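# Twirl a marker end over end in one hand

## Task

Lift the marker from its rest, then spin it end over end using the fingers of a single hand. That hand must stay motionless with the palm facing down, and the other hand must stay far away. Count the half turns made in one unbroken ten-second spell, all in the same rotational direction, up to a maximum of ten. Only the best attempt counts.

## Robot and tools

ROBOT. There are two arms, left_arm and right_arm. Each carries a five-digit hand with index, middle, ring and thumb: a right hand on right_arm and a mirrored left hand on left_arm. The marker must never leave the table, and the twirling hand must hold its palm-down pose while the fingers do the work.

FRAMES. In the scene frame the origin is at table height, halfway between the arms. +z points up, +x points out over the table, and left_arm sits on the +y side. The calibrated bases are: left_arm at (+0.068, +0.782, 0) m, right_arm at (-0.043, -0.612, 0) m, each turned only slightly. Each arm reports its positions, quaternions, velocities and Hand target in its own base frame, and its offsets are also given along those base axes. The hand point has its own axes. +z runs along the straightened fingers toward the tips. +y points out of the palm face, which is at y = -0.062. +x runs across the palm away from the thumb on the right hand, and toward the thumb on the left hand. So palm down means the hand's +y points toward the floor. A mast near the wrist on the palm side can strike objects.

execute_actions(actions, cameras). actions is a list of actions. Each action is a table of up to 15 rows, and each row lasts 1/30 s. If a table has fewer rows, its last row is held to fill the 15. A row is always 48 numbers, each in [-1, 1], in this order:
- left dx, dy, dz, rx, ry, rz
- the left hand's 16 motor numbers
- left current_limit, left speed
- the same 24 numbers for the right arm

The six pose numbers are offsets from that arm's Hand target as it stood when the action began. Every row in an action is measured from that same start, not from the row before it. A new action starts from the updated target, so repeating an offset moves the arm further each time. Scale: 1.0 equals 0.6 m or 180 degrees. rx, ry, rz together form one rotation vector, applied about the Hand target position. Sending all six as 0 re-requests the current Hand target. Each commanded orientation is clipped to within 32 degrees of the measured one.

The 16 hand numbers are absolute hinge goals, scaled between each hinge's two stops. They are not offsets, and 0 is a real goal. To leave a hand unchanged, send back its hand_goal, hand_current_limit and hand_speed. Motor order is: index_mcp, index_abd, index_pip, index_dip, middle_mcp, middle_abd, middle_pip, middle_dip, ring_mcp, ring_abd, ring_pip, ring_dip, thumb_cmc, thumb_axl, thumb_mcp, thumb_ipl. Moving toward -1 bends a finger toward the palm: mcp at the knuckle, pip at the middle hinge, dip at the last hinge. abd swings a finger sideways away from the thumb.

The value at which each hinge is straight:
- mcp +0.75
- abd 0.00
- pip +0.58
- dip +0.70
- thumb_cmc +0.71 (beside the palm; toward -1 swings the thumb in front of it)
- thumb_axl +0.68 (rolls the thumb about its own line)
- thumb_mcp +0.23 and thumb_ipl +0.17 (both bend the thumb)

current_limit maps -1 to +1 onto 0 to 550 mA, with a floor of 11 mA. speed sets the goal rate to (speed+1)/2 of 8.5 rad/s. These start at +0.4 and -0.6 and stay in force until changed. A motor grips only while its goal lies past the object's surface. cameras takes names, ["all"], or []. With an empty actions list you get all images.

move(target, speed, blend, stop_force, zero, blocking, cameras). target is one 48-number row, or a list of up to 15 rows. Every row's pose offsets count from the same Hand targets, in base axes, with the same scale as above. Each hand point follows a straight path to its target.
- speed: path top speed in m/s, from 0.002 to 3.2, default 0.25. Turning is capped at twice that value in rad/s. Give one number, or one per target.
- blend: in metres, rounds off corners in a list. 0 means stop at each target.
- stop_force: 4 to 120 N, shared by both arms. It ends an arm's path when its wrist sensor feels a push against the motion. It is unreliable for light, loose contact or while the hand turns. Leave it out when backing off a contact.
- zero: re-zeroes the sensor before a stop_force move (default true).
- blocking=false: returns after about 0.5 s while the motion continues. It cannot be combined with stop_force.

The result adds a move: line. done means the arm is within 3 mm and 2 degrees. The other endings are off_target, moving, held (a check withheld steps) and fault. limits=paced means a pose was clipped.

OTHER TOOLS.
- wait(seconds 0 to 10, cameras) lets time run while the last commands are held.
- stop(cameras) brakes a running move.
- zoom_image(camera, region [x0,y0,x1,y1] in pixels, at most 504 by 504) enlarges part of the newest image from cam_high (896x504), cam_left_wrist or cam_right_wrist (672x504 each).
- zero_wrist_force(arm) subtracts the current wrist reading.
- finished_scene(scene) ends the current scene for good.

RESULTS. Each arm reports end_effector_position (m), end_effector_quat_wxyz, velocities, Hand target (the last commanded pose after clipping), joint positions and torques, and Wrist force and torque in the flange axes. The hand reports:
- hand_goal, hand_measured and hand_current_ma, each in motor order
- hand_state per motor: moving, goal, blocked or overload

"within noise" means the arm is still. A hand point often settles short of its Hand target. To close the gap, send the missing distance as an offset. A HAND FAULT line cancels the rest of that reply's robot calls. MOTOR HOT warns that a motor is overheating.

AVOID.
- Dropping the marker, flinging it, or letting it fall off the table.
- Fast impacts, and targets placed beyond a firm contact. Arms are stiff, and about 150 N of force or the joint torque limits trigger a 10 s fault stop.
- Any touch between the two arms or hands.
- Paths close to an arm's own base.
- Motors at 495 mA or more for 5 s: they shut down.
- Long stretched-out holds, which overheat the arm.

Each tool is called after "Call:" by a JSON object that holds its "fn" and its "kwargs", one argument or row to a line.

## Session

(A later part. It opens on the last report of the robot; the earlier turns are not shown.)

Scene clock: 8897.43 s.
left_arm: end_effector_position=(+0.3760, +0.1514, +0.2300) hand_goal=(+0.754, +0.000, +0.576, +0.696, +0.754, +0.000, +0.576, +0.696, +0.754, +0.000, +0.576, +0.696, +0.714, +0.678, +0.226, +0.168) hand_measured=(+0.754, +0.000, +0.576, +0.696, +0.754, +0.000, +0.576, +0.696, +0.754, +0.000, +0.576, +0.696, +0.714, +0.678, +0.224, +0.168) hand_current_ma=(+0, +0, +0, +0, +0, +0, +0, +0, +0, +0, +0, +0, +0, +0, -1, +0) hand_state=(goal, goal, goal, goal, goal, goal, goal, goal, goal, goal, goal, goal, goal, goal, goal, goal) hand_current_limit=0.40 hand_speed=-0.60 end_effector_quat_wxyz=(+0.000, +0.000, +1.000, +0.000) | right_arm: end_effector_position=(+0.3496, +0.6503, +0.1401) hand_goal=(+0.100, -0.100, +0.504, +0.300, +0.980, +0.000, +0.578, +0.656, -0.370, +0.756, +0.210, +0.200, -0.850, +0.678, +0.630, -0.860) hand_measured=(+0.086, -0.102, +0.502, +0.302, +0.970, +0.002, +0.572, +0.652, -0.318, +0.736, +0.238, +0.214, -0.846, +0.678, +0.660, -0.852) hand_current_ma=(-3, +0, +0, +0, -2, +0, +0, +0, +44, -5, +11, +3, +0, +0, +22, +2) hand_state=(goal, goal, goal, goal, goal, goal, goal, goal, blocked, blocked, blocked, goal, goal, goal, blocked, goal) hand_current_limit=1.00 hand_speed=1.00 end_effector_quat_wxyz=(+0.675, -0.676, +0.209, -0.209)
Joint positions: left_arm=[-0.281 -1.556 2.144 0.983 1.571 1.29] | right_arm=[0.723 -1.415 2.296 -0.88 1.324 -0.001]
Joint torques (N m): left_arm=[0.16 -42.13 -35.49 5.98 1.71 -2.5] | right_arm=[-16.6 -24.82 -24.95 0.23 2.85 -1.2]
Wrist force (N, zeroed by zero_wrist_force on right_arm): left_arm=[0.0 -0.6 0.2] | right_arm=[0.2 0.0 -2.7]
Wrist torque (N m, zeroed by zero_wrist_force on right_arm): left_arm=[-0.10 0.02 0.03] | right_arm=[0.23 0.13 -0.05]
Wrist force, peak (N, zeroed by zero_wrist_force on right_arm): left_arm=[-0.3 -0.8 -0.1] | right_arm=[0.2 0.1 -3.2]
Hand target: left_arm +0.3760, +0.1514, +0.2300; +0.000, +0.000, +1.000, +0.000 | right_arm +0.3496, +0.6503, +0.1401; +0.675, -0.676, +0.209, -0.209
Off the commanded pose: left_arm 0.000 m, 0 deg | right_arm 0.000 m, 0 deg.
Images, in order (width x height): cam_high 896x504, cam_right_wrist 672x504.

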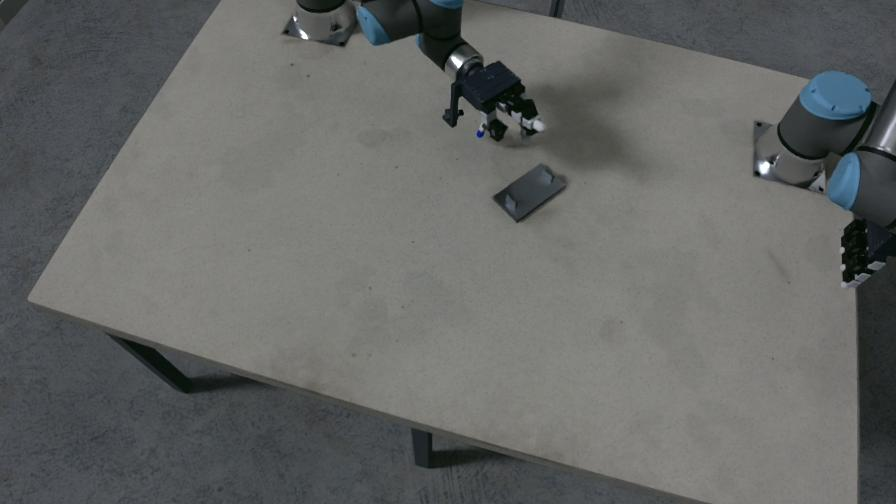

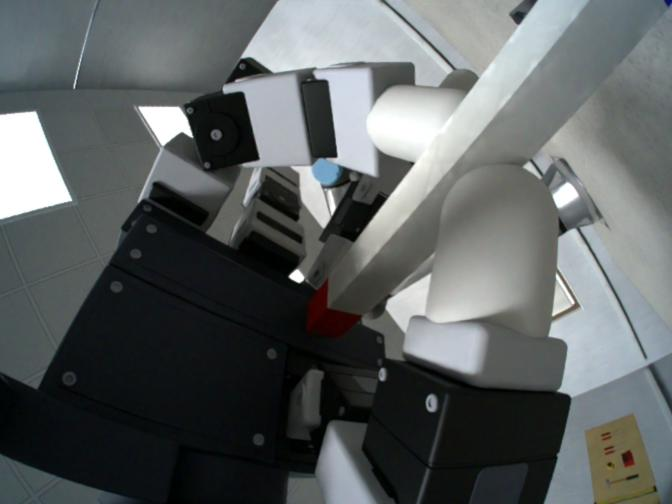

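Call:
{"fn": "move", "kwargs": {
  "target": [
    [0,0,0,0,0,0,0.754,0,0.576,0.696,0.754,0,0.576,0.696,0.754,0,0.576,0.696,0.714,0.678,0.226,0.168,0.4,-0.6,0,0,0,-0.0455,0.03185,0,0.7,0,0.504,0.3,0.98,0.0,0.577,0.656,-0.37,0.756,0.21,0.20,-0.850,0.677,0.63,-0.86,0.4,-0.6]
  ],
  "speed": 0.08
}}

Call:
{"fn": "move", "kwargs": {
  "target": [
    [0,0,0,0,0,0,0.754,0,0.576,0.696,0.754,0,0.576,0.696,0.754,0,0.576,0.696,0.714,0.678,0.226,0.168,0.4,-0.6,0,0,-0.085,0,0,0,0.7,0,0.504,0.3,0.98,0.0,0.577,0.656,-0.37,0.756,0.21,0.20,-0.850,0.677,0.63,-0.86,0.4,-0.6]
  ],
  "speed": 0.05,
  "cameras": ["cam_high","cam_right_wrist"]
}}

Call:
{"fn": "zoom_image", "kwargs": {
  "camera": "cam_high",
  "region": [420, 40, 600, 160]
}}

Scene clock: 9005.53 s.
left_arm: end_effector_position=(+0.3760, +0.1514, +0.2300) hand_goal=(+0.754, +0.000, +0.576, +0.696, +0.754, +0.000, +0.576, +0.696, +0.754, +0.000, +0.576, +0.696, +0.714, +0.678, +0.226, +0.168) hand_measured=(+0.754, +0.000, +0.576, +0.696, +0.754, +0.000, +0.576, +0.696, +0.754, +0.000, +0.576, +0.696, +0.714, +0.678, +0.224, +0.168) hand_current_ma=(+0, +0, +0, +0, +0, +0, +0, +0, +0, +0, +0, +0, +0, +0, -1, +0) hand_state=(goal, goal, goal, goal, goal, goal, goal, goal, goal, goal, goal, goal, goal, goal, goal, goal) hand_current_limit=0.40 hand_speed=-0.60 end_effector_quat_wxyz=(+0.000, +0.000, +1.000, +0.000) | right_arm: end_effector_position=(+0.3496, +0.6503, +0.1400) hand_goal=(+0.700, +0.000, +0.504, +0.300, +0.980, +0.000, +0.578, +0.656, -0.370, +0.756, +0.210, +0.200, -0.850, +0.678, +0.630, -0.860) hand_measured=(+0.678, -0.004, +0.502, +0.302, +0.970, +0.002, +0.572, +0.652, -0.318, +0.736, +0.238, +0.214, -0.846, +0.678, +0.660, -0.852) hand_current_ma=(-8, +0, +0, +0, -2, +0, +0, +0, +44, -5, +11, +3, +0, +0, +22, +2) hand_state=(blocked, goal, goal, goal, goal, goal, goal, goal, blocked, blocked, blocked, goal, goal, goal, blocked, goal) hand_current_limit=0.40 hand_speed=-0.60 end_effector_quat_wxyz=(-0.614, +0.732, -0.227, +0.190)
Joint positions: left_arm=[-0.281 -1.556 2.144 0.983 1.571 1.29] | right_arm=[0.732 -1.418 2.197 -0.599 1.337 -0.041]
Joint torques (N m): left_arm=[0.02 -42.17 -35.51 5.69 1.6 -2.61] | right_arm=[0.02 -37.97 -28.74 0.63 -2.56 2.66]
Wrist force (N, zeroed by zero_wrist_force on right_arm): left_arm=[0.2 -0.6 -0.1] | right_arm=[0.4 0.5 -1.9]
Wrist torque (N m, zeroed by zero_wrist_force on right_arm): left_arm=[-0.07 0.00 0.05] | right_arm=[0.23 0.08 0.04]
Wrist force, peak (N, zeroed by zero_wrist_force on right_arm): left_arm=[0.0 -1.1 -0.3] | right_arm=[0.1 0.3 -2.8]
Hand target: left_arm +0.3760, +0.1514, +0.2300; +0.000, +0.000, +1.000, +0.000 | right_arm +0.3496, +0.6503, +0.1401; -0.614, +0.732, -0.227, +0.190
Off the commanded pose: left_arm 0.000 m, 0 deg | right_arm 0.000 m, 0 deg.
move: done

Scene clock: 9006.87 s.
left_arm: end_effector_position=(+0.3760, +0.1514, +0.2300) hand_goal=(+0.754, +0.000, +0.576, +0.696, +0.754, +0.000, +0.576, +0.696, +0.754, +0.000, +0.576, +0.696, +0.714, +0.678, +0.226, +0.168) hand_measured=(+0.754, +0.000, +0.576, +0.696, +0.754, +0.000, +0.576, +0.696, +0.754, +0.000, +0.576, +0.696, +0.714, +0.678, +0.224, +0.168) hand_current_ma=(+0, +0, +0, +0, +0, +0, +0, +0, +0, +0, +0, +0, +0, +0, -1, +0) hand_state=(goal, goal, goal, goal, goal, goal, goal, goal, goal, goal, goal, goal, goal, goal, goal, goal) hand_current_limit=0.40 hand_speed=-0.60 end_effector_quat_wxyz=(+0.000, +0.000, +1.000, +0.000) | right_arm: end_effector_position=(+0.3495, +0.6502, +0.0889) hand_goal=(+0.700, +0.000, +0.504, +0.300, +0.980, +0.000, +0.578, +0.656, -0.370, +0.756, +0.210, +0.200, -0.850, +0.678, +0.630, -0.860) hand_measured=(+0.678, -0.004, +0.502, +0.302, +0.970, +0.002, +0.572, +0.652, -0.318, +0.736, +0.238, +0.214, -0.846, +0.678, +0.660, -0.852) hand_current_ma=(-7, +0, +0, +0, -2, +0, +0, +0, +44, -5, +11, +3, +0, +0, +22, +2) hand_state=(blocked, goal, goal, goal, goal, goal, goal, goal, blocked, blocked, blocked, goal, goal, goal, blocked, goal) hand_current_limit=0.40 hand_speed=-0.60 end_effector_quat_wxyz=(-0.614, +0.732, -0.227, +0.190)
Joint positions: left_arm=[-0.281 -1.556 2.144 0.983 1.571 1.29] | right_arm=[0.732 -1.341 2.23 -0.708 1.337 -0.041]
Joint torques (N m): left_arm=[-0.63 -43.32 -34.72 5.73 1.36 -2.68] | right_arm=[-19.96 -56.95 -35.48 2.5 -2.85 2.57]
Wrist force (N, zeroed by zero_wrist_force on right_arm): left_arm=[-0.1 -0.7 0.0] | right_arm=[0.6 0.4 -1.5]
Wrist torque (N m, zeroed by zero_wrist_force on right_arm): left_arm=[-0.09 0.02 0.03] | right_arm=[0.18 0.04 0.06]
Wrist force, peak (N, zeroed by zero_wrist_force on right_arm): left_arm=[0.1 -0.9 0.1] | right_arm=[0.1 -0.4 -2.0]
Hand target: left_arm +0.3760, +0.1514, +0.2300; +0.000, +0.000, +1.000, +0.000 | right_arm +0.3496, +0.6503, +0.0891; -0.614, +0.732, -0.227, +0.190
Off the commanded pose: left_arm 0.000 m, 0 deg | right_arm 0.000 m, 0 deg.
move: done
Images, in order (width x height): cam_high 896x504, cam_right_wrist 672x504.

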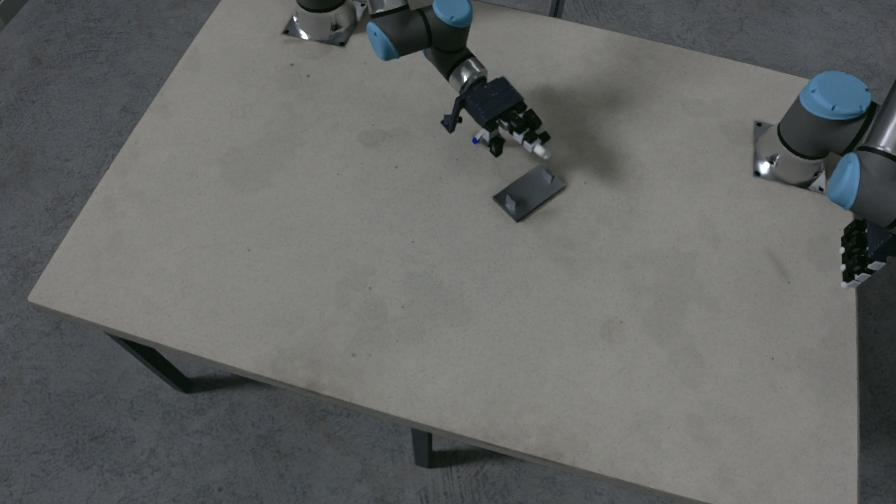

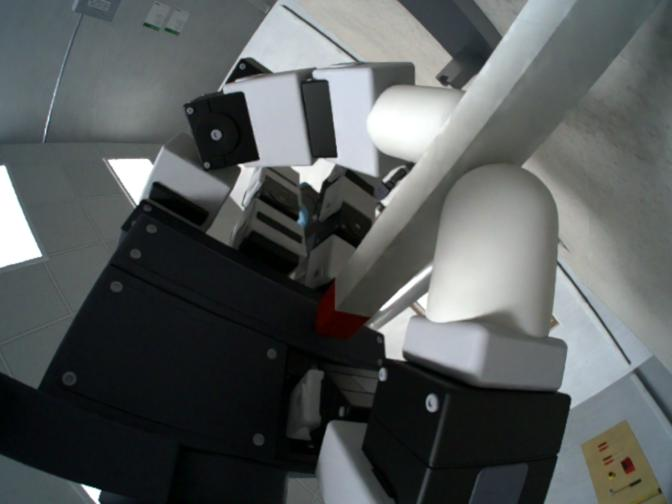

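Scaled by 2.800 from the camera's 896x504 image, which has a finer 1280x720 frame.

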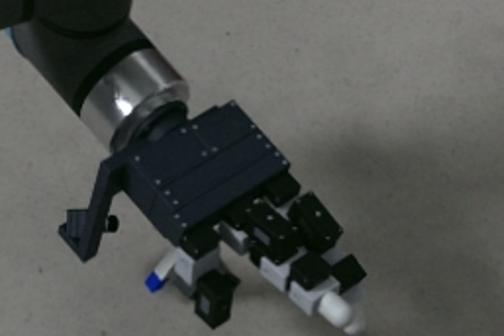

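Call:
{"fn": "move", "kwargs": {
  "target": [0,0,0,0,0,0,0.754,0,0.576,0.696,0.754,0,0.576,0.696,0.754,0,0.576,0.696,0.714,0.678,0.226,0.168,0.4,-0.6,0,0,-0.035,0,0,0,0.7,0,0.504,0.3,0.98,0.0,0.577,0.656,-0.37,0.756,0.21,0.20,-0.850,0.677,0.63,-0.86,0.4,-0.6],
  "speed": 0.02,
  "stop_force": 4
}}

Scene clock: 9016.70 s.
left_arm: end_effector_position=(+0.3760, +0.1514, +0.2300) hand_goal=(+0.754, +0.000, +0.576, +0.696, +0.754, +0.000, +0.576, +0.696, +0.754, +0.000, +0.576, +0.696, +0.714, +0.678, +0.226, +0.168) hand_measured=(+0.754, +0.000, +0.576, +0.696, +0.754, +0.000, +0.576, +0.696, +0.754, +0.000, +0.576, +0.696, +0.714, +0.678, +0.224, +0.168) hand_current_ma=(+0, +0, +0, +0, +0, +0, +0, +0, +0, +0, +0, +0, +0, +0, -1, +0) hand_state=(goal, goal, goal, goal, goal, goal, goal, goal, goal, goal, goal, goal, goal, goal, goal, goal) hand_current_limit=0.40 hand_speed=-0.60 end_effector_quat_wxyz=(+0.000, +0.000, +1.000, +0.000) | right_arm: end_effector_position=(+0.3496, +0.6503, +0.0681) hand_goal=(+0.700, +0.000, +0.504, +0.300, +0.980, +0.000, +0.578, +0.656, -0.370, +0.756, +0.210, +0.200, -0.850, +0.678, +0.630, -0.860) hand_measured=(+0.678, -0.004, +0.502, +0.302, +0.970, +0.002, +0.572, +0.652, -0.318, +0.736, +0.238, +0.214, -0.846, +0.678, +0.660, -0.852) hand_current_ma=(-7, +0, +0, +0, -2, +0, +0, +0, +44, -5, +11, +3, +0, +0, +21, +2) hand_state=(blocked, goal, goal, goal, goal, goal, goal, goal, blocked, blocked, blocked, goal, goal, goal, blocked, goal) hand_current_limit=0.40 hand_speed=-0.60 end_effector_quat_wxyz=(-0.614, +0.732, -0.227, +0.190)
Joint positions: left_arm=[-0.281 -1.556 2.144 0.983 1.571 1.29] | right_arm=[0.732 -1.306 2.24 -0.753 1.337 -0.041]
Joint torques (N m): left_arm=[-1.42 -43.09 -35.51 5.94 1.48 -2.37] | right_arm=[-18.15 -59.75 -33.38 2.79 1.18 -0.02]
Wrist force (N, zeroed by zero_wrist_force on right_arm): left_arm=[0.1 -0.8 0.1] | right_arm=[0.8 0.5 -1.7]
Wrist torque (N m, zeroed by zero_wrist_force on right_arm): left_arm=[-0.12 0.01 0.04] | right_arm=[0.19 0.01 0.10]
Wrist force, peak (N, zeroed by zero_wrist_force on right_arm): left_arm=[-0.2 -0.9 -0.1] | right_arm=[0.6 0.5 -1.8]
Hand target: left_arm +0.3760, +0.1514, +0.2300; +0.000, +0.000, +1.000, +0.000 | right_arm +0.3496, +0.6503, +0.0681; -0.614, +0.732, -0.227, +0.190
Off the commanded pose: left_arm 0.000 m, 0 deg | right_arm 0.000 m, 0 deg.
move: done

Call:
{"fn": "execute_actions", "kwargs": {
  "actions": [],
  "cameras": ["cam_high","cam_right_wrist"]
}}

Call:
{"fn": "zoom_image", "kwargs": {
  "camera": "cam_high",
  "region": [420, 40, 600, 160]
}}

Scene clock: 9021.60 s.
left_arm: end_effector_position=(+0.3760, +0.1514, +0.2300) hand_goal=(+0.754, +0.000, +0.576, +0.696, +0.754, +0.000, +0.576, +0.696, +0.754, +0.000, +0.576, +0.696, +0.714, +0.678, +0.226, +0.168) hand_measured=(+0.754, +0.000, +0.576, +0.696, +0.754, +0.000, +0.576, +0.696, +0.754, +0.000, +0.576, +0.696, +0.714, +0.678, +0.224, +0.168) hand_current_ma=(+0, +0, +0, +0, +0, +0, +0, +0, +0, +0, +0, +0, +0, +0, -1, +0) hand_state=(goal, goal, goal, goal, goal, goal, goal, goal, goal, goal, goal, goal, goal, goal, goal, goal) hand_current_limit=0.40 hand_speed=-0.60 end_effector_quat_wxyz=(+0.000, +0.000, +1.000, +0.000) | right_arm: end_effector_position=(+0.3496, +0.6503, +0.0681) hand_goal=(+0.700, +0.000, +0.504, +0.300, +0.980, +0.000, +0.578, +0.656, -0.370, +0.756, +0.210, +0.200, -0.850, +0.678, +0.630, -0.860) hand_measured=(+0.678, -0.004, +0.502, +0.302, +0.970, +0.002, +0.572, +0.652, -0.318, +0.736, +0.238, +0.214, -0.846, +0.678, +0.660, -0.852) hand_current_ma=(-7, +0, +0, +0, -2, +0, +0, +0, +44, -5, +11, +3, +0, +0, +21, +2) hand_state=(blocked, goal, goal, goal, goal, goal, goal, goal, blocked, blocked, blocked, goal, goal, goal, blocked, goal) hand_current_limit=0.40 hand_speed=-0.60 end_effector_quat_wxyz=(-0.614, +0.732, -0.227, +0.190)
Joint positions: left_arm=[-0.281 -1.556 2.144 0.983 1.571 1.29] | right_arm=[0.732 -1.306 2.24 -0.753 1.337 -0.041]
Joint velocities: within noise
Joint torques (N m): left_arm=[-0.08 -44.16 -35.41 5.96 1.7 -2.68] | right_arm=[-16.45 -58.87 -33.54 2.49 2.31 -0.02]
Wrist force (N, zeroed by zero_wrist_force on right_arm): left_arm=[-0.1 -0.5 0.1] | right_arm=[0.5 0.6 -1.6]
Wrist torque (N m, zeroed by zero_wrist_force on right_arm): left_arm=[-0.08 0.03 0.03] | right_arm=[0.19 0.04 0.09]
Wrist force, peak (N, zeroed by zero_wrist_force on right_arm): left_arm=[-0.2 -0.9 -0.1] | right_arm=[0.6 0.4 -2.1]
Hand target: left_arm +0.3760, +0.1514, +0.2300; +0.000, +0.000, +1.000, +0.000 | right_arm +0.3496, +0.6503, +0.0681; -0.614, +0.732, -0.227, +0.190
Off the commanded pose: left_arm 0.000 m, 0 deg | right_arm 0.000 m, 0 deg.
Images, in order (width x height): cam_high 896x504, cam_right_wrist 672x504.

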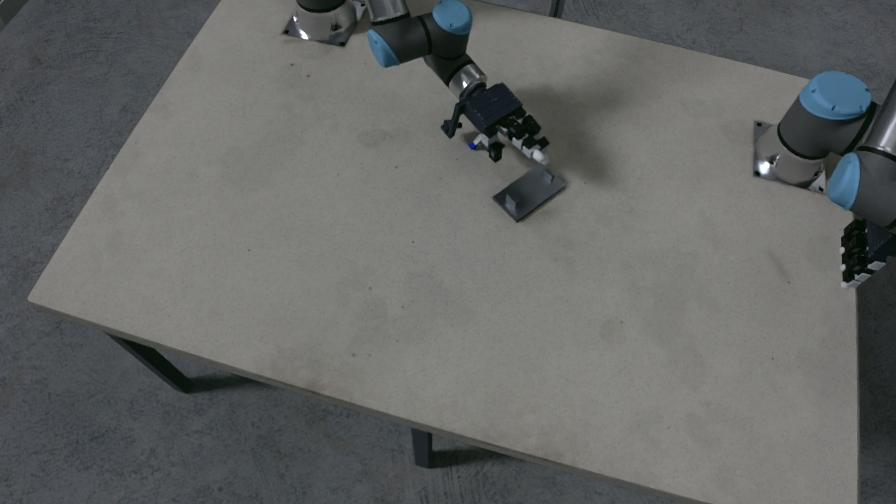

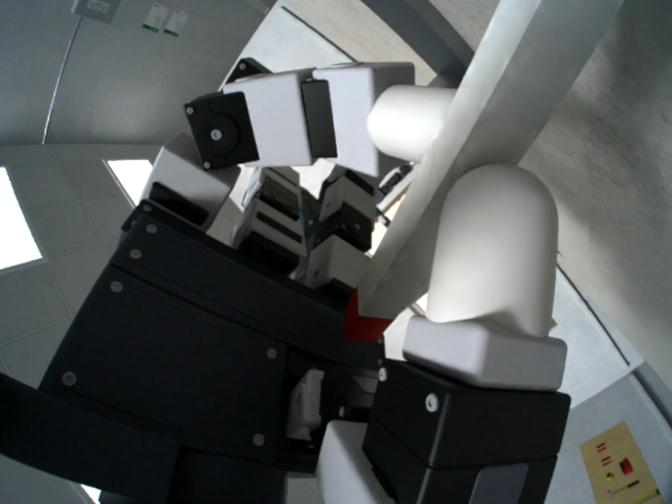

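Scaled by 2.800 from the camera's 896x504 image, which has a finer 1280x720 frame.

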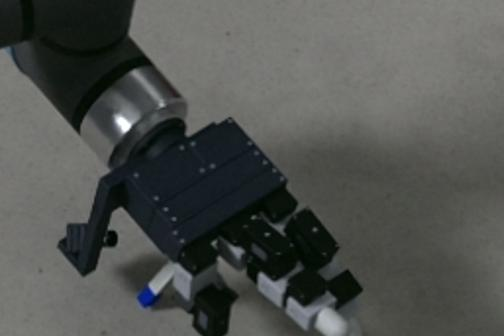

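Call:
{"fn": "move", "kwargs": {
  "target": [0,0,0,0,0,0,0.754,0,0.576,0.696,0.754,0,0.576,0.696,0.754,0,0.576,0.696,0.714,0.678,0.226,0.168,0.4,-0.6,-0.0275,0.0189,-0.0218,0,0,0,0.7,0,0.504,0.3,0.98,0.0,0.577,0.656,-0.37,0.756,0.21,0.20,-0.850,0.677,0.63,-0.86,0.4,-0.6],
  "speed": 0.03,
  "stop_force": 5,
  "cameras": ["cam_high","cam_right_wrist"]
}}

Call:
{"fn": "zoom_image", "kwargs": {
  "camera": "cam_high",
  "region": [420, 60, 600, 180]
}}

Scene clock: 9031.50 s.
left_arm: end_effector_position=(+0.3760, +0.1514, +0.2300) hand_goal=(+0.754, +0.000, +0.576, +0.696, +0.754, +0.000, +0.576, +0.696, +0.754, +0.000, +0.576, +0.696, +0.714, +0.678, +0.226, +0.168) hand_measured=(+0.754, +0.000, +0.576, +0.696, +0.754, +0.000, +0.576, +0.696, +0.754, +0.000, +0.576, +0.696, +0.714, +0.678, +0.224, +0.168) hand_current_ma=(+0, +0, +0, +0, +0, +0, +0, +0, +0, +0, +0, +0, +0, +0, -1, +0) hand_state=(goal, goal, goal, goal, goal, goal, goal, goal, goal, goal, goal, goal, goal, goal, goal, goal) hand_current_limit=0.40 hand_speed=-0.60 end_effector_quat_wxyz=(+0.000, +0.000, +1.000, +0.000) | right_arm: end_effector_position=(+0.3331, +0.6616, +0.0550) hand_goal=(+0.700, +0.000, +0.504, +0.300, +0.980, +0.000, +0.578, +0.656, -0.370, +0.756, +0.210, +0.200, -0.850, +0.678, +0.630, -0.860) hand_measured=(+0.678, -0.004, +0.502, +0.302, +0.970, +0.002, +0.572, +0.652, -0.318, +0.736, +0.238, +0.214, -0.846, +0.678, +0.660, -0.852) hand_current_ma=(-7, +0, +0, +0, -2, +0, +0, +0, +44, -5, +11, +3, +0, +0, +21, +2) hand_state=(blocked, goal, goal, goal, goal, goal, goal, goal, blocked, blocked, blocked, goal, goal, goal, blocked, goal) hand_current_limit=0.40 hand_speed=-0.60 end_effector_quat_wxyz=(-0.614, +0.732, -0.227, +0.190)
Joint positions: left_arm=[-0.281 -1.556 2.144 0.983 1.571 1.29] | right_arm=[0.773 -1.281 2.241 -0.781 1.377 -0.034]
Joint torques (N m): left_arm=[-0.38 -44.09 -34.99 6.01 1.28 -2.54] | right_arm=[-20.57 -60.86 -26.89 2.56 -3.65 -1.35]
Wrist force (N, zeroed by zero_wrist_force on right_arm): left_arm=[0.0 -0.8 0.1] | right_arm=[0.6 0.4 -1.6]
Wrist torque (N m, zeroed by zero_wrist_force on right_arm): left_arm=[-0.12 0.01 0.04] | right_arm=[0.14 0.03 -0.01]
Wrist force, peak (N, zeroed by zero_wrist_force on right_arm): left_arm=[0.0 -1.0 0.1] | right_arm=[0.0 0.9 -1.8]
Hand target: left_arm +0.3760, +0.1514, +0.2300; +0.000, +0.000, +1.000, +0.000 | right_arm +0.3331, +0.6616, +0.0550; -0.614, +0.732, -0.227, +0.190
Off the commanded pose: left_arm 0.000 m, 0 deg | right_arm 0.000 m, 0 deg.
move: done
Images, in order (width x height): cam_high 896x504, cam_right_wrist 672x504.

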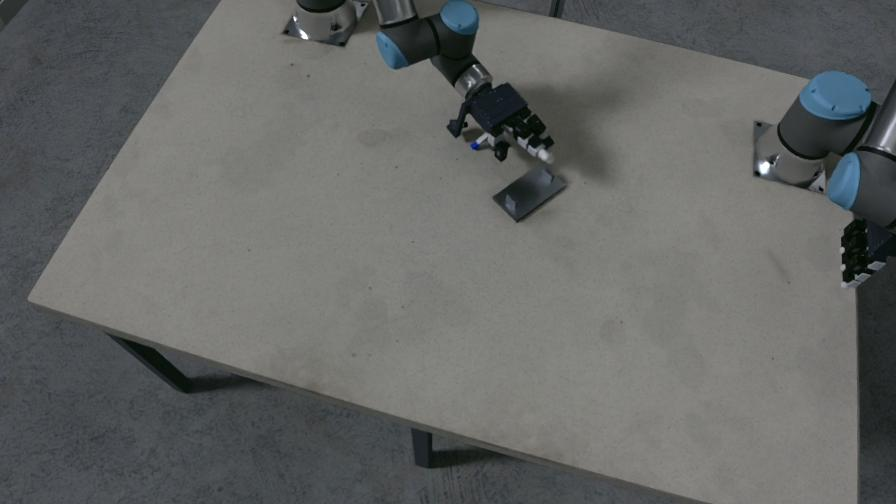

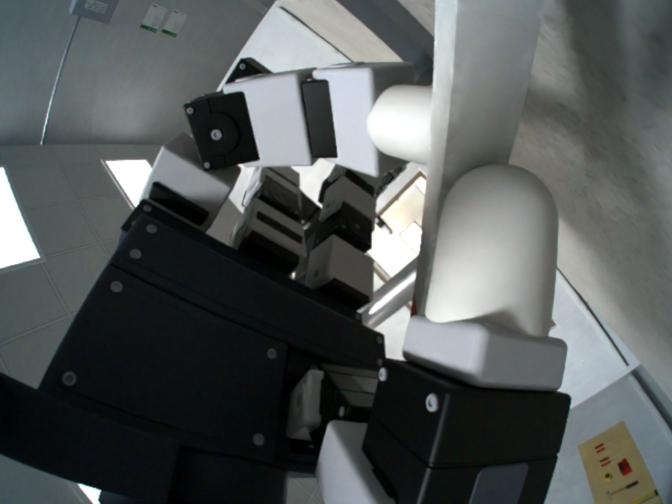

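Scaled by 2.800 from the camera's 896x504 image, which has a finer 1280x720 frame.

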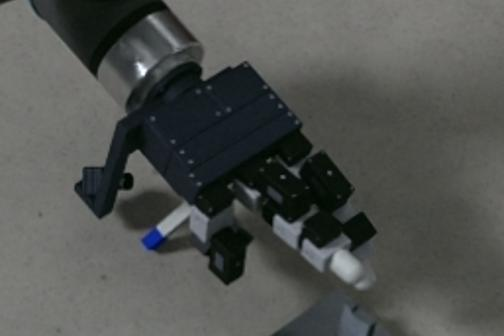

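Call:
{"fn": "move", "kwargs": {
  "target": [0,0,0,0,0,0,0.754,0,0.576,0.696,0.754,0,0.576,0.696,0.754,0,0.576,0.696,0.714,0.678,0.226,0.168,0.4,-0.6,-0.0124,0.0085,-0.0117,0,0,0,0.7,0,0.504,0.3,0.98,0.0,0.577,0.656,-0.37,0.756,0.21,0.20,-0.850,0.677,0.63,-0.86,0.4,-0.6],
  "speed": 0.03,
  "stop_force": 5
}}

Call:
{"fn": "move", "kwargs": {
  "target": [0,0,0,0,0,0,0.754,0,0.576,0.696,0.754,0,0.576,0.696,0.754,0,0.576,0.696,0.714,0.678,0.226,0.168,0.4,-0.6,0,0,0.15,0.0455,-0.03185,0,0.7,0,0.504,0.3,0.98,0.0,0.577,0.656,-0.37,0.756,0.21,0.20,-0.850,0.677,0.63,-0.86,0.4,-0.6],
  "speed": 0.08,
  "cameras": ["cam_high","cam_right_wrist"]
}}

Call:
{"fn": "zoom_image", "kwargs": {
  "camera": "cam_high",
  "region": [420, 40, 600, 160]
}}

Scene clock: 9048.87 s.
left_arm: end_effector_position=(+0.3760, +0.1514, +0.2300) hand_goal=(+0.754, +0.000, +0.576, +0.696, +0.754, +0.000, +0.576, +0.696, +0.754, +0.000, +0.576, +0.696, +0.714, +0.678, +0.226, +0.168) hand_measured=(+0.754, +0.000, +0.576, +0.696, +0.754, +0.000, +0.576, +0.696, +0.754, +0.000, +0.576, +0.696, +0.714, +0.678, +0.224, +0.168) hand_current_ma=(+0, +0, +0, +0, +0, +0, +0, +0, +0, +0, +0, +0, +0, +0, -1, +0) hand_state=(goal, goal, goal, goal, goal, goal, goal, goal, goal, goal, goal, goal, goal, goal, goal, goal) hand_current_limit=0.40 hand_speed=-0.60 end_effector_quat_wxyz=(+0.000, +0.000, +1.000, +0.000) | right_arm: end_effector_position=(+0.3256, +0.6667, +0.0480) hand_goal=(+0.700, +0.000, +0.504, +0.300, +0.980, +0.000, +0.578, +0.656, -0.370, +0.756, +0.210, +0.200, -0.850, +0.678, +0.630, -0.860) hand_measured=(+0.678, -0.004, +0.502, +0.302, +0.970, +0.002, +0.572, +0.652, -0.318, +0.736, +0.238, +0.214, -0.846, +0.678, +0.660, -0.852) hand_current_ma=(-7, +0, +0, +0, -2, +0, +0, +0, +44, -5, +11, +3, +0, +0, +21, +2) hand_state=(blocked, goal, goal, goal, goal, goal, goal, goal, blocked, blocked, blocked, goal, goal, goal, blocked, goal) hand_current_limit=0.40 hand_speed=-0.60 end_effector_quat_wxyz=(-0.614, +0.732, -0.227, +0.190)
Joint positions: left_arm=[-0.281 -1.556 2.144 0.983 1.571 1.29] | right_arm=[0.791 -1.268 2.242 -0.796 1.395 -0.03]
Joint torques (N m): left_arm=[0.1 -43.26 -35.56 5.95 1.66 -2.62] | right_arm=[-21.1 -60.87 -19.22 2.47 -3.76 -1.01]
Wrist force (N, zeroed by zero_wrist_force on right_arm): left_arm=[0.0 -0.6 -0.2] | right_arm=[0.4 0.3 -1.6]
Wrist torque (N m, zeroed by zero_wrist_force on right_arm): left_arm=[-0.07 0.01 0.04] | right_arm=[0.13 0.06 -0.01]
Wrist force, peak (N, zeroed by zero_wrist_force on right_arm): left_arm=[0.0 -1.0 0.1] | right_arm=[0.4 0.4 -2.1]
Hand target: left_arm +0.3760, +0.1514, +0.2300; +0.000, +0.000, +1.000, +0.000 | right_arm +0.3256, +0.6667, +0.0480; -0.614, +0.732, -0.227, +0.190
Off the commanded pose: left_arm 0.000 m, 0 deg | right_arm 0.000 m, 0 deg.
move: done

Scene clock: 9050.30 s.
left_arm: end_effector_position=(+0.3760, +0.1514, +0.2300) hand_goal=(+0.754, +0.000, +0.576, +0.696, +0.754, +0.000, +0.576, +0.696, +0.754, +0.000, +0.576, +0.696, +0.714, +0.678, +0.226, +0.168) hand_measured=(+0.754, +0.000, +0.576, +0.696, +0.754, +0.000, +0.576, +0.696, +0.754, +0.000, +0.576, +0.696, +0.714, +0.678, +0.224, +0.168) hand_current_ma=(+0, +0, +0, +0, +0, +0, +0, +0, +0, +0, +0, +0, +0, +0, -1, +0) hand_state=(goal, goal, goal, goal, goal, goal, goal, goal, goal, goal, goal, goal, goal, goal, goal, goal) hand_current_limit=0.40 hand_speed=-0.60 end_effector_quat_wxyz=(+0.000, +0.000, +1.000, +0.000) | right_arm: end_effector_position=(+0.3256, +0.6667, +0.1379) hand_goal=(+0.700, +0.000, +0.504, +0.300, +0.980, +0.000, +0.578, +0.656, -0.370, +0.756, +0.210, +0.200, -0.850, +0.678, +0.630, -0.860) hand_measured=(+0.680, -0.004, +0.502, +0.302, +0.970, +0.002, +0.572, +0.652, -0.318, +0.736, +0.238, +0.214, -0.846, +0.678, +0.660, -0.852) hand_current_ma=(-7, +0, +0, +0, -2, +0, +0, +0, +44, -5, +11, +3, +0, +0, +21, +2) hand_state=(blocked, goal, goal, goal, goal, goal, goal, goal, blocked, blocked, blocked, goal, goal, goal, blocked, goal) hand_current_limit=0.40 hand_speed=-0.60 end_effector_quat_wxyz=(+0.675, -0.676, +0.209, -0.209)
Joint positions: left_arm=[-0.281 -1.556 2.144 0.983 1.571 1.29] | right_arm=[0.784 -1.405 2.289 -0.883 1.385 -0.001]
Joint torques (N m): left_arm=[-1.22 -43.42 -35.03 6.1 1.54 -2.53] | right_arm=[-12.93 -19.88 -35.23 1.35 -2.11 -1.68]
Wrist force (N, zeroed by zero_wrist_force on right_arm): left_arm=[0.1 -0.5 0.0] | right_arm=[0.2 0.4 -2.4]
Wrist torque (N m, zeroed by zero_wrist_force on right_arm): left_arm=[-0.07 0.01 0.04] | right_arm=[0.19 0.12 -0.08]
Wrist force, peak (N, zeroed by zero_wrist_force on right_arm): left_arm=[0.0 -0.8 -0.2] | right_arm=[0.3 -0.6 -2.7]
Hand target: left_arm +0.3760, +0.1514, +0.2300; +0.000, +0.000, +1.000, +0.000 | right_arm +0.3256, +0.6667, +0.1380; +0.675, -0.676, +0.209, -0.209
Off the commanded pose: left_arm 0.000 m, 0 deg | right_arm 0.000 m, 0 deg.
move: done
Images, in order (width x height): cam_high 896x504, cam_right_wrist 672x504.

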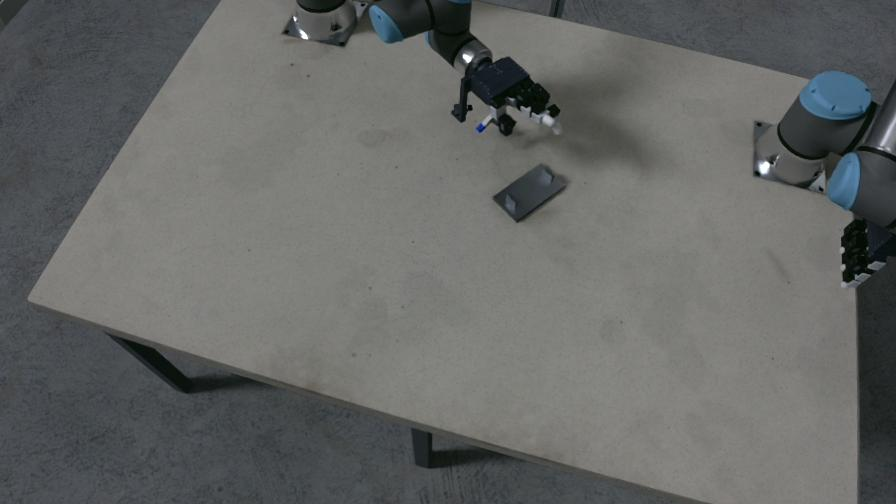

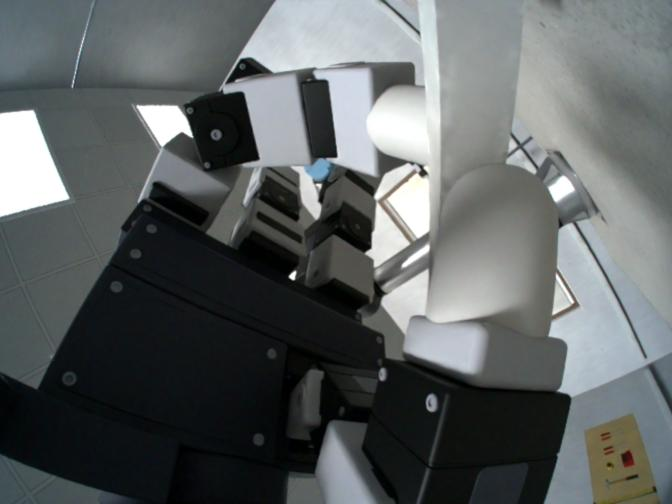

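Scaled by 2.800 from the camera's 896x504 image, which has a finer 1280x720 frame.

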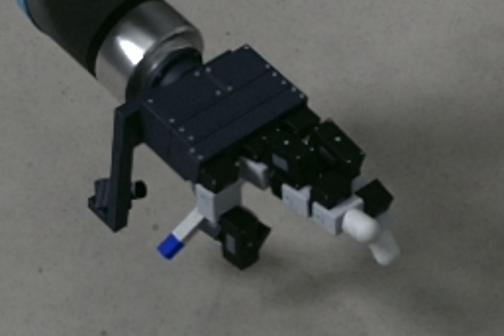

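Call:
{"fn": "move", "kwargs": {
  "target": [0,0,0,0,0,0,0.754,0,0.576,0.696,0.754,0,0.576,0.696,0.754,0,0.576,0.696,0.714,0.678,0.226,0.168,0.4,-0.6,0,0,-0.1383,-0.0910,0.0637,0,0.7,0,0.504,0.3,0.98,0.0,0.577,0.656,-0.37,0.756,0.21,0.20,-0.850,0.677,0.63,-0.86,0.4,-0.6],
  "speed": 0.08
}}

Call:
{"fn": "move", "kwargs": {
  "target": [0,0,0,0,0,0,0.754,0,0.576,0.696,0.754,0,0.576,0.696,0.754,0,0.576,0.696,0.714,0.678,0.226,0.168,0.4,-0.6,-0.0412,0.0283,-0.04,0,0,0,0.7,0,0.504,0.3,0.98,0.0,0.577,0.656,-0.37,0.756,0.21,0.20,-0.850,0.677,0.63,-0.86,0.4,-0.6],
  "speed": 0.03,
  "stop_force": 5
}}

Call:
{"fn": "move", "kwargs": {
  "target": [0,0,0,0,0,0,0.754,0,0.576,0.696,0.754,0,0.576,0.696,0.754,0,0.576,0.696,0.714,0.678,0.226,0.168,0.4,-0.6,0.0412,-0.0283,0.18,0.0910,-0.0637,0,0.7,0,0.504,0.3,0.98,0.0,0.577,0.656,-0.37,0.756,0.21,0.20,-0.850,0.677,0.63,-0.86,0.4,-0.6],
  "speed": 0.08,
  "cameras": ["cam_high","cam_right_wrist"]
}}

Call:
{"fn": "zoom_image", "kwargs": {
  "camera": "cam_high",
  "region": [420, 40, 600, 160]
}}

Scene clock: 9076.70 s.
left_arm: end_effector_position=(+0.3760, +0.1514, +0.2300) hand_goal=(+0.754, +0.000, +0.576, +0.696, +0.754, +0.000, +0.576, +0.696, +0.754, +0.000, +0.576, +0.696, +0.714, +0.678, +0.226, +0.168) hand_measured=(+0.754, +0.000, +0.576, +0.696, +0.754, +0.000, +0.576, +0.696, +0.754, +0.000, +0.576, +0.696, +0.714, +0.678, +0.224, +0.168) hand_current_ma=(+0, +0, +0, +0, +0, +0, +0, +0, +0, +0, +0, +0, +0, +0, -1, +0) hand_state=(goal, goal, goal, goal, goal, goal, goal, goal, goal, goal, goal, goal, goal, goal, goal, goal) hand_current_limit=0.40 hand_speed=-0.60 end_effector_quat_wxyz=(+0.000, +0.000, +1.000, +0.000) | right_arm: end_effector_position=(+0.3256, +0.6667, +0.0549) hand_goal=(+0.700, +0.000, +0.504, +0.300, +0.980, +0.000, +0.578, +0.656, -0.370, +0.756, +0.210, +0.200, -0.850, +0.678, +0.630, -0.860) hand_measured=(+0.680, -0.004, +0.502, +0.302, +0.970, +0.002, +0.572, +0.652, -0.318, +0.736, +0.238, +0.214, -0.846, +0.678, +0.660, -0.852) hand_current_ma=(-7, +0, +0, +0, -2, +0, +0, +0, +44, -5, +11, +3, +0, +0, +21, +2) hand_state=(blocked, goal, goal, goal, goal, goal, goal, goal, blocked, blocked, blocked, goal, goal, goal, blocked, goal) hand_current_limit=0.40 hand_speed=-0.60 end_effector_quat_wxyz=(-0.548, +0.782, -0.243, +0.169)
Joint positions: left_arm=[-0.281 -1.556 2.144 0.983 1.571 1.29] | right_arm=[0.8 -1.273 2.137 -0.51 1.411 -0.056]
Joint torques (N m): left_arm=[-0.85 -42.67 -35.1 5.97 1.39 -2.58] | right_arm=[5.18 -57.81 -23.14 -1.94 -2.66 1.78]
Wrist force (N, zeroed by zero_wrist_force on right_arm): left_arm=[-0.1 -0.5 0.0] | right_arm=[0.2 0.3 -1.7]
Wrist torque (N m, zeroed by zero_wrist_force on right_arm): left_arm=[-0.08 0.03 0.03] | right_arm=[0.19 0.01 0.07]
Wrist force, peak (N, zeroed by zero_wrist_force on right_arm): left_arm=[-0.3 -1.0 0.0] | right_arm=[-0.1 0.3 -2.8]
Hand target: left_arm +0.3760, +0.1514, +0.2300; +0.000, +0.000, +1.000, +0.000 | right_arm +0.3256, +0.6667, +0.0550; -0.548, +0.782, -0.243, +0.169
Off the commanded pose: left_arm 0.000 m, 0 deg | right_arm 0.000 m, 0 deg.
move: done

Scene clock: 9079.10 s.
left_arm: end_effector_position=(+0.3760, +0.1514, +0.2300) hand_goal=(+0.754, +0.000, +0.576, +0.696, +0.754, +0.000, +0.576, +0.696, +0.754, +0.000, +0.576, +0.696, +0.714, +0.678, +0.226, +0.168) hand_measured=(+0.754, +0.000, +0.576, +0.696, +0.754, +0.000, +0.576, +0.696, +0.754, +0.000, +0.576, +0.696, +0.714, +0.678, +0.224, +0.168) hand_current_ma=(+0, +0, +0, +0, +0, +0, +0, +0, +0, +0, +0, +0, +0, +0, -1, +0) hand_state=(goal, goal, goal, goal, goal, goal, goal, goal, goal, goal, goal, goal, goal, goal, goal, goal) hand_current_limit=0.40 hand_speed=-0.60 end_effector_quat_wxyz=(+0.000, +0.000, +1.000, +0.000) | right_arm: end_effector_position=(+0.3009, +0.6837, +0.0310) hand_goal=(+0.700, +0.000, +0.504, +0.300, +0.980, +0.000, +0.578, +0.656, -0.370, +0.756, +0.210, +0.200, -0.850, +0.678, +0.630, -0.860) hand_measured=(+0.680, -0.004, +0.502, +0.302, +0.970, +0.002, +0.572, +0.652, -0.318, +0.736, +0.238, +0.214, -0.846, +0.678, +0.660, -0.852) hand_current_ma=(-7, +0, +0, +0, -2, +0, +0, +0, +44, -5, +11, +3, +0, +0, +21, +2) hand_state=(blocked, goal, goal, goal, goal, goal, goal, goal, blocked, blocked, blocked, goal, goal, goal, blocked, goal) hand_current_limit=0.40 hand_speed=-0.60 end_effector_quat_wxyz=(-0.548, +0.782, -0.243, +0.169)
Joint positions: left_arm=[-0.281 -1.556 2.144 0.983 1.571 1.29] | right_arm=[0.858 -1.23 2.138 -0.556 1.465 -0.036]
Joint torques (N m): left_arm=[0.18 -42.41 -34.92 5.96 1.53 -2.63] | right_arm=[-19.5 -65.12 -33.68 3.44 -3.74 -1.8]
Wrist force (N, zeroed by zero_wrist_force on right_arm): left_arm=[-0.1 -0.3 0.0] | right_arm=[-0.1 0.5 -1.0]
Wrist torque (N m, zeroed by zero_wrist_force on right_arm): left_arm=[-0.05 0.03 0.02] | right_arm=[0.21 0.13 -0.10]
Wrist force, peak (N, zeroed by zero_wrist_force on right_arm): left_arm=[0.0 -0.9 0.2] | right_arm=[0.6 0.2 -1.7]
Hand target: left_arm +0.3760, +0.1514, +0.2300; +0.000, +0.000, +1.000, +0.000 | right_arm +0.3009, +0.6837, +0.0310; -0.548, +0.782, -0.243, +0.169
Off the commanded pose: left_arm 0.000 m, 0 deg | right_arm 0.000 m, 0 deg.
move: done

Scene clock: 9081.63 s.
left_arm: end_effector_position=(+0.3760, +0.1514, +0.2300) hand_goal=(+0.754, +0.000, +0.576, +0.696, +0.754, +0.000, +0.576, +0.696, +0.754, +0.000, +0.576, +0.696, +0.714, +0.678, +0.226, +0.168) hand_measured=(+0.754, +0.000, +0.576, +0.696, +0.754, +0.000, +0.576, +0.696, +0.754, +0.000, +0.576, +0.696, +0.714, +0.678, +0.224, +0.168) hand_current_ma=(+0, +0, +0, +0, +0, +0, +0, +0, +0, +0, +0, +0, +0, +0, -1, +0) hand_state=(goal, goal, goal, goal, goal, goal, goal, goal, goal, goal, goal, goal, goal, goal, goal, goal) hand_current_limit=0.40 hand_speed=-0.60 end_effector_quat_wxyz=(+0.000, +0.000, +1.000, +0.000) | right_arm: end_effector_position=(+0.3257, +0.6666, +0.1390) hand_goal=(+0.700, +0.000, +0.504, +0.300, +0.980, +0.000, +0.578, +0.656, -0.370, +0.756, +0.210, +0.200, -0.850, +0.678, +0.630, -0.860) hand_measured=(+0.680, -0.004, +0.502, +0.302, +0.970, +0.002, +0.572, +0.652, -0.318, +0.736, +0.238, +0.214, -0.846, +0.678, +0.660, -0.852) hand_current_ma=(-7, +0, +0, +0, -2, +0, +0, +0, +44, -5, +11, +3, +0, +0, +21, +2) hand_state=(blocked, goal, goal, goal, goal, goal, goal, goal, blocked, blocked, blocked, goal, goal, goal, blocked, goal) hand_current_limit=0.40 hand_speed=-0.60 end_effector_quat_wxyz=(+0.675, -0.676, +0.209, -0.209)
Joint positions: left_arm=[-0.281 -1.556 2.144 0.983 1.571 1.29] | right_arm=[0.784 -1.407 2.288 -0.881 1.385 -0.001]
Joint torques (N m): left_arm=[0.16 -42.47 -35.35 5.99 1.79 -2.65] | right_arm=[19.53 -25.04 -35.94 1.48 3.02 -1.85]
Wrist force (N, zeroed by zero_wrist_force on right_arm): left_arm=[-0.1 -0.7 -0.1] | right_arm=[-0.1 0.3 -2.4]
Wrist torque (N m, zeroed by zero_wrist_force on right_arm): left_arm=[-0.09 0.03 0.03] | right_arm=[0.18 0.16 -0.10]
Wrist force, peak (N, zeroed by zero_wrist_force on right_arm): left_arm=[-0.4 -0.9 0.3] | right_arm=[0.1 0.1 -2.7]
Hand target: left_arm +0.3760, +0.1514, +0.2300; +0.000, +0.000, +1.000, +0.000 | right_arm +0.3256, +0.6667, +0.1390; +0.675, -0.676, +0.209, -0.209
Off the commanded pose: left_arm 0.000 m, 0 deg | right_arm 0.000 m, 0 deg.
move: done
Images, in order (width x height): cam_high 896x504, cam_right_wrist 672x504.

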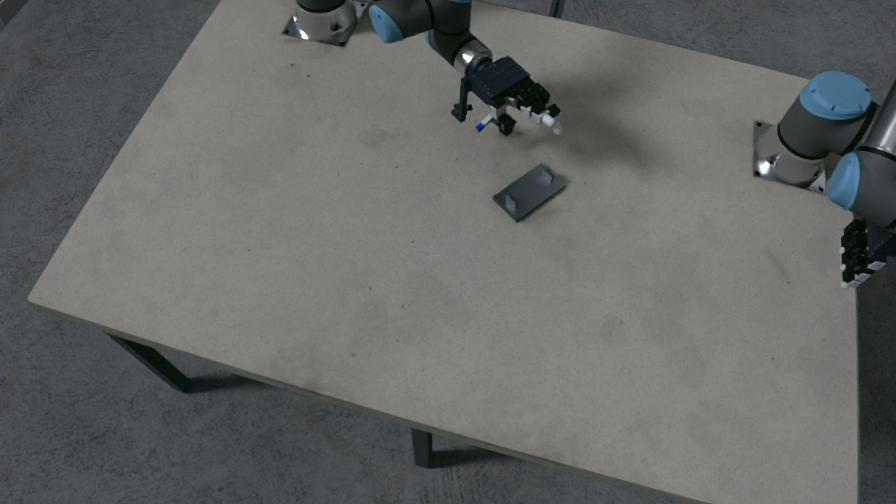

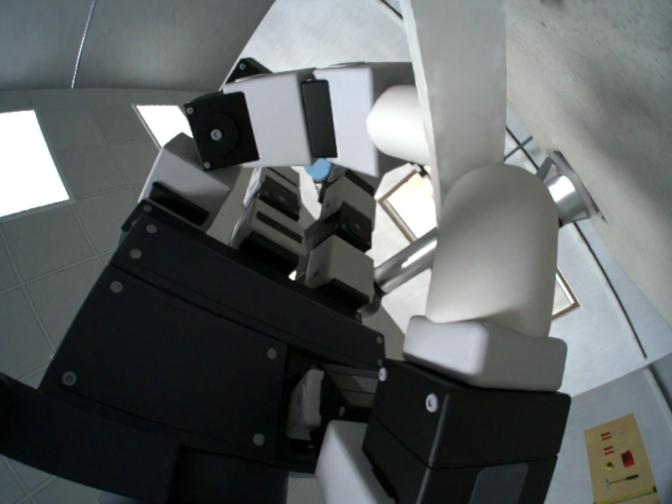

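Scaled by 2.800 from the camera's 896x504 image, which has a finer 1280x720 frame.

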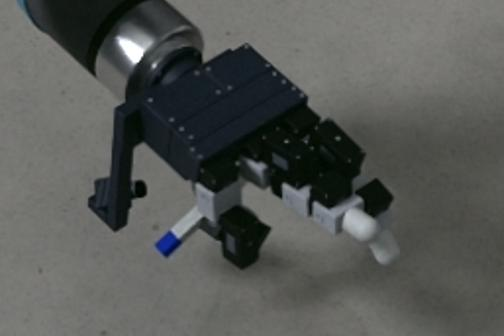

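Call:
{"fn": "execute_actions", "kwargs": {
  "actions": [
    [[0,0,0,0,0,0,0.754,0,0.576,0.696,0.754,0,0.576,0.696,0.754,0,0.576,0.696,0.714,0.678,0.226,0.168,0.4,-0.6,0,0,0,0,0,0,0.7,0,0.285,-1.0,0.98,0.0,0.577,0.656,-0.37,0.756,0.21,0.20,-0.850,0.677,0.63,-0.86,0.4,-0.2]],
    [[0,0,0,0,0,0,0.754,0,0.576,0.696,0.754,0,0.576,0.696,0.754,0,0.576,0.696,0.714,0.678,0.226,0.168,0.4,-0.6,0,0,0,0,0,0,0.25,-0.1,0.285,-1.0,0.98,0.0,0.577,0.656,-0.37,0.756,0.21,0.20,-0.850,0.677,0.63,-0.86,0.4,-0.4]],
    [[0,0,0,0,0,0,0.754,0,0.576,0.696,0.754,0,0.576,0.696,0.754,0,0.576,0.696,0.714,0.678,0.226,0.168,0.4,-0.6,0,0,0,0,0,0,0.25,-0.245,0.285,-1.0,0.98,0.0,0.577,0.656,-0.37,0.756,0.21,0.20,-0.850,0.677,0.63,-0.86,0.4,-0.4]],
    [[0,0,0,0,0,0,0.754,0,0.576,0.696,0.754,0,0.576,0.696,0.754,0,0.576,0.696,0.714,0.678,0.226,0.168,0.4,-0.6,0,0,0,0,0,0,-0.44,-0.245,0.285,-1.0,0.98,0.0,0.577,0.656,-0.37,0.756,0.21,0.20,-0.850,0.677,0.63,-0.86,0.4,-0.7]],
    [[0,0,0,0,0,0,0.754,0,0.576,0.696,0.754,0,0.576,0.696,0.754,0,0.576,0.696,0.714,0.678,0.226,0.168,0.4,-0.6,0,0,0,0,0,0,-0.44,-0.245,0.285,-1.0,0.98,0.0,0.577,0.656,-0.37,0.756,0.21,0.20,-0.850,0.677,0.63,-0.86,0.4,-0.7]],
    [[0,0,0,0,0,0,0.754,0,0.576,0.696,0.754,0,0.576,0.696,0.754,0,0.576,0.696,0.714,0.678,0.226,0.168,0.4,-0.6,0,0,0,0,0,0,-0.467,-0.245,0.285,-0.917,0.98,0.0,0.577,0.656,-0.37,0.756,0.21,0.20,-0.850,0.677,0.63,-0.86,0.4,-0.85]],
    [[0,0,0,0,0,0,0.754,0,0.576,0.696,0.754,0,0.576,0.696,0.754,0,0.576,0.696,0.714,0.678,0.226,0.168,0.4,-0.6,0,0,0,0,0,0,-0.504,-0.078,0.504,-0.807,0.98,0.0,0.577,0.656,-0.37,0.756,0.21,0.20,-0.850,0.677,0.63,-0.86,0.4,-0.85]],
    [[0,0,0,0,0,0,0.754,0,0.576,0.696,0.754,0,0.576,0.696,0.754,0,0.576,0.696,0.714,0.678,0.226,0.168,0.4,-0.6,0,0,0,0,0,0,-0.491,-0.053,0.504,-0.562,0.98,0.0,0.577,0.656,-0.37,0.756,0.21,0.20,-0.850,0.677,0.63,-0.86,0.4,-0.85]]
  ],
  "cameras": ["cam_high","cam_right_wrist"]
}}

Call:
{"fn": "zoom_image", "kwargs": {
  "camera": "cam_high",
  "region": [420, 40, 600, 160]
}}

Scene clock: 9103.97 s.
left_arm: end_effector_position=(+0.3760, +0.1514, +0.2300) hand_goal=(+0.754, +0.000, +0.576, +0.696, +0.754, +0.000, +0.576, +0.696, +0.754, +0.000, +0.576, +0.696, +0.714, +0.678, +0.226, +0.168) hand_measured=(+0.754, +0.000, +0.576, +0.696, +0.754, +0.000, +0.576, +0.696, +0.754, +0.000, +0.576, +0.696, +0.714, +0.678, +0.224, +0.168) hand_current_ma=(+0, +0, +0, +0, +0, +0, +0, +0, +0, +0, +0, +0, +0, +0, -1, +0) hand_state=(goal, goal, goal, goal, goal, goal, goal, goal, goal, goal, goal, goal, goal, goal, goal, goal) hand_current_limit=0.40 hand_speed=-0.60 end_effector_quat_wxyz=(+0.000, +0.000, +1.000, +0.000) | right_arm: end_effector_position=(+0.3256, +0.6667, +0.1390) hand_goal=(-0.490, -0.052, +0.504, -0.562, +0.980, +0.000, +0.578, +0.656, -0.370, +0.756, +0.210, +0.200, -0.850, +0.678, +0.630, -0.860) hand_measured=(-0.486, -0.048, +0.502, -0.574, +0.970, +0.002, +0.572, +0.652, -0.318, +0.764, +0.238, +0.214, -0.868, +0.678, +0.666, -0.832) hand_current_ma=(+0, +0, +0, -2, -2, +0, +0, +0, +44, +1, +11, +3, -5, +0, +30, +19) hand_state=(goal, goal, goal, goal, goal, goal, goal, goal, blocked, goal, blocked, goal, goal, goal, blocked, blocked) hand_current_limit=0.40 hand_speed=-0.85 end_effector_quat_wxyz=(+0.675, -0.676, +0.209, -0.209)
Joint positions: left_arm=[-0.281 -1.556 2.144 0.983 1.571 1.29] | right_arm=[0.784 -1.407 2.288 -0.881 1.386 -0.001]
Joint torques (N m): left_arm=[0.15 -43.31 -35.06 5.96 1.5 -2.51] | right_arm=[17.41 -24.78 -32.8 -1.88 2.34 -2.04]
Wrist force (N, zeroed by zero_wrist_force on right_arm): left_arm=[-0.1 -0.5 0.0] | right_arm=[0.0 0.5 -2.4]
Wrist torque (N m, zeroed by zero_wrist_force on right_arm): left_arm=[-0.08 0.02 0.03] | right_arm=[0.28 0.14 -0.07]
Wrist force, peak (N, zeroed by zero_wrist_force on right_arm): left_arm=[-0.3 -0.9 0.0] | right_arm=[0.1 0.1 -2.8]
Hand target: left_arm +0.3760, +0.1514, +0.2300; +0.000, +0.000, +1.000, +0.000 | right_arm +0.3256, +0.6667, +0.1390; +0.675, -0.676, +0.209, -0.209
Off the commanded pose: left_arm 0.000 m, 0 deg | right_arm 0.000 m, 0 deg.
Images, in order (width x height): cam_high 896x504, cam_right_wrist 672x504.

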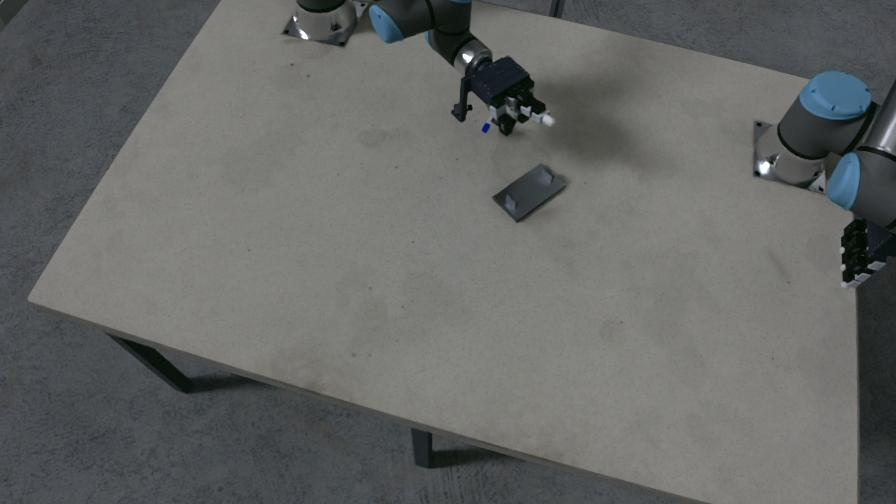

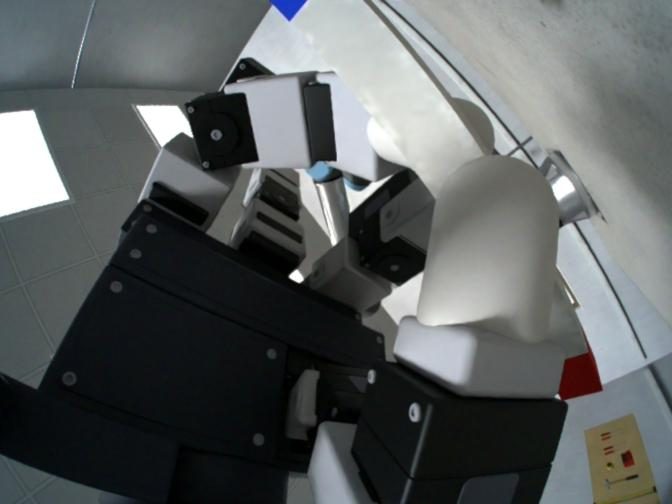

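Scaled by 2.800 from the camera's 896x504 image, which has a finer 1280x720 frame.

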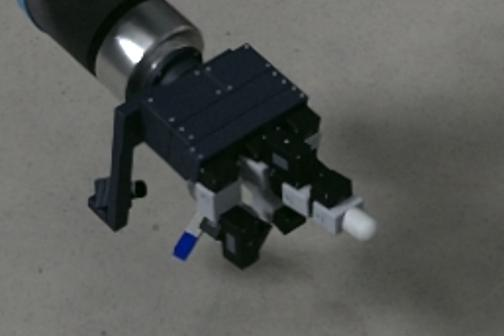

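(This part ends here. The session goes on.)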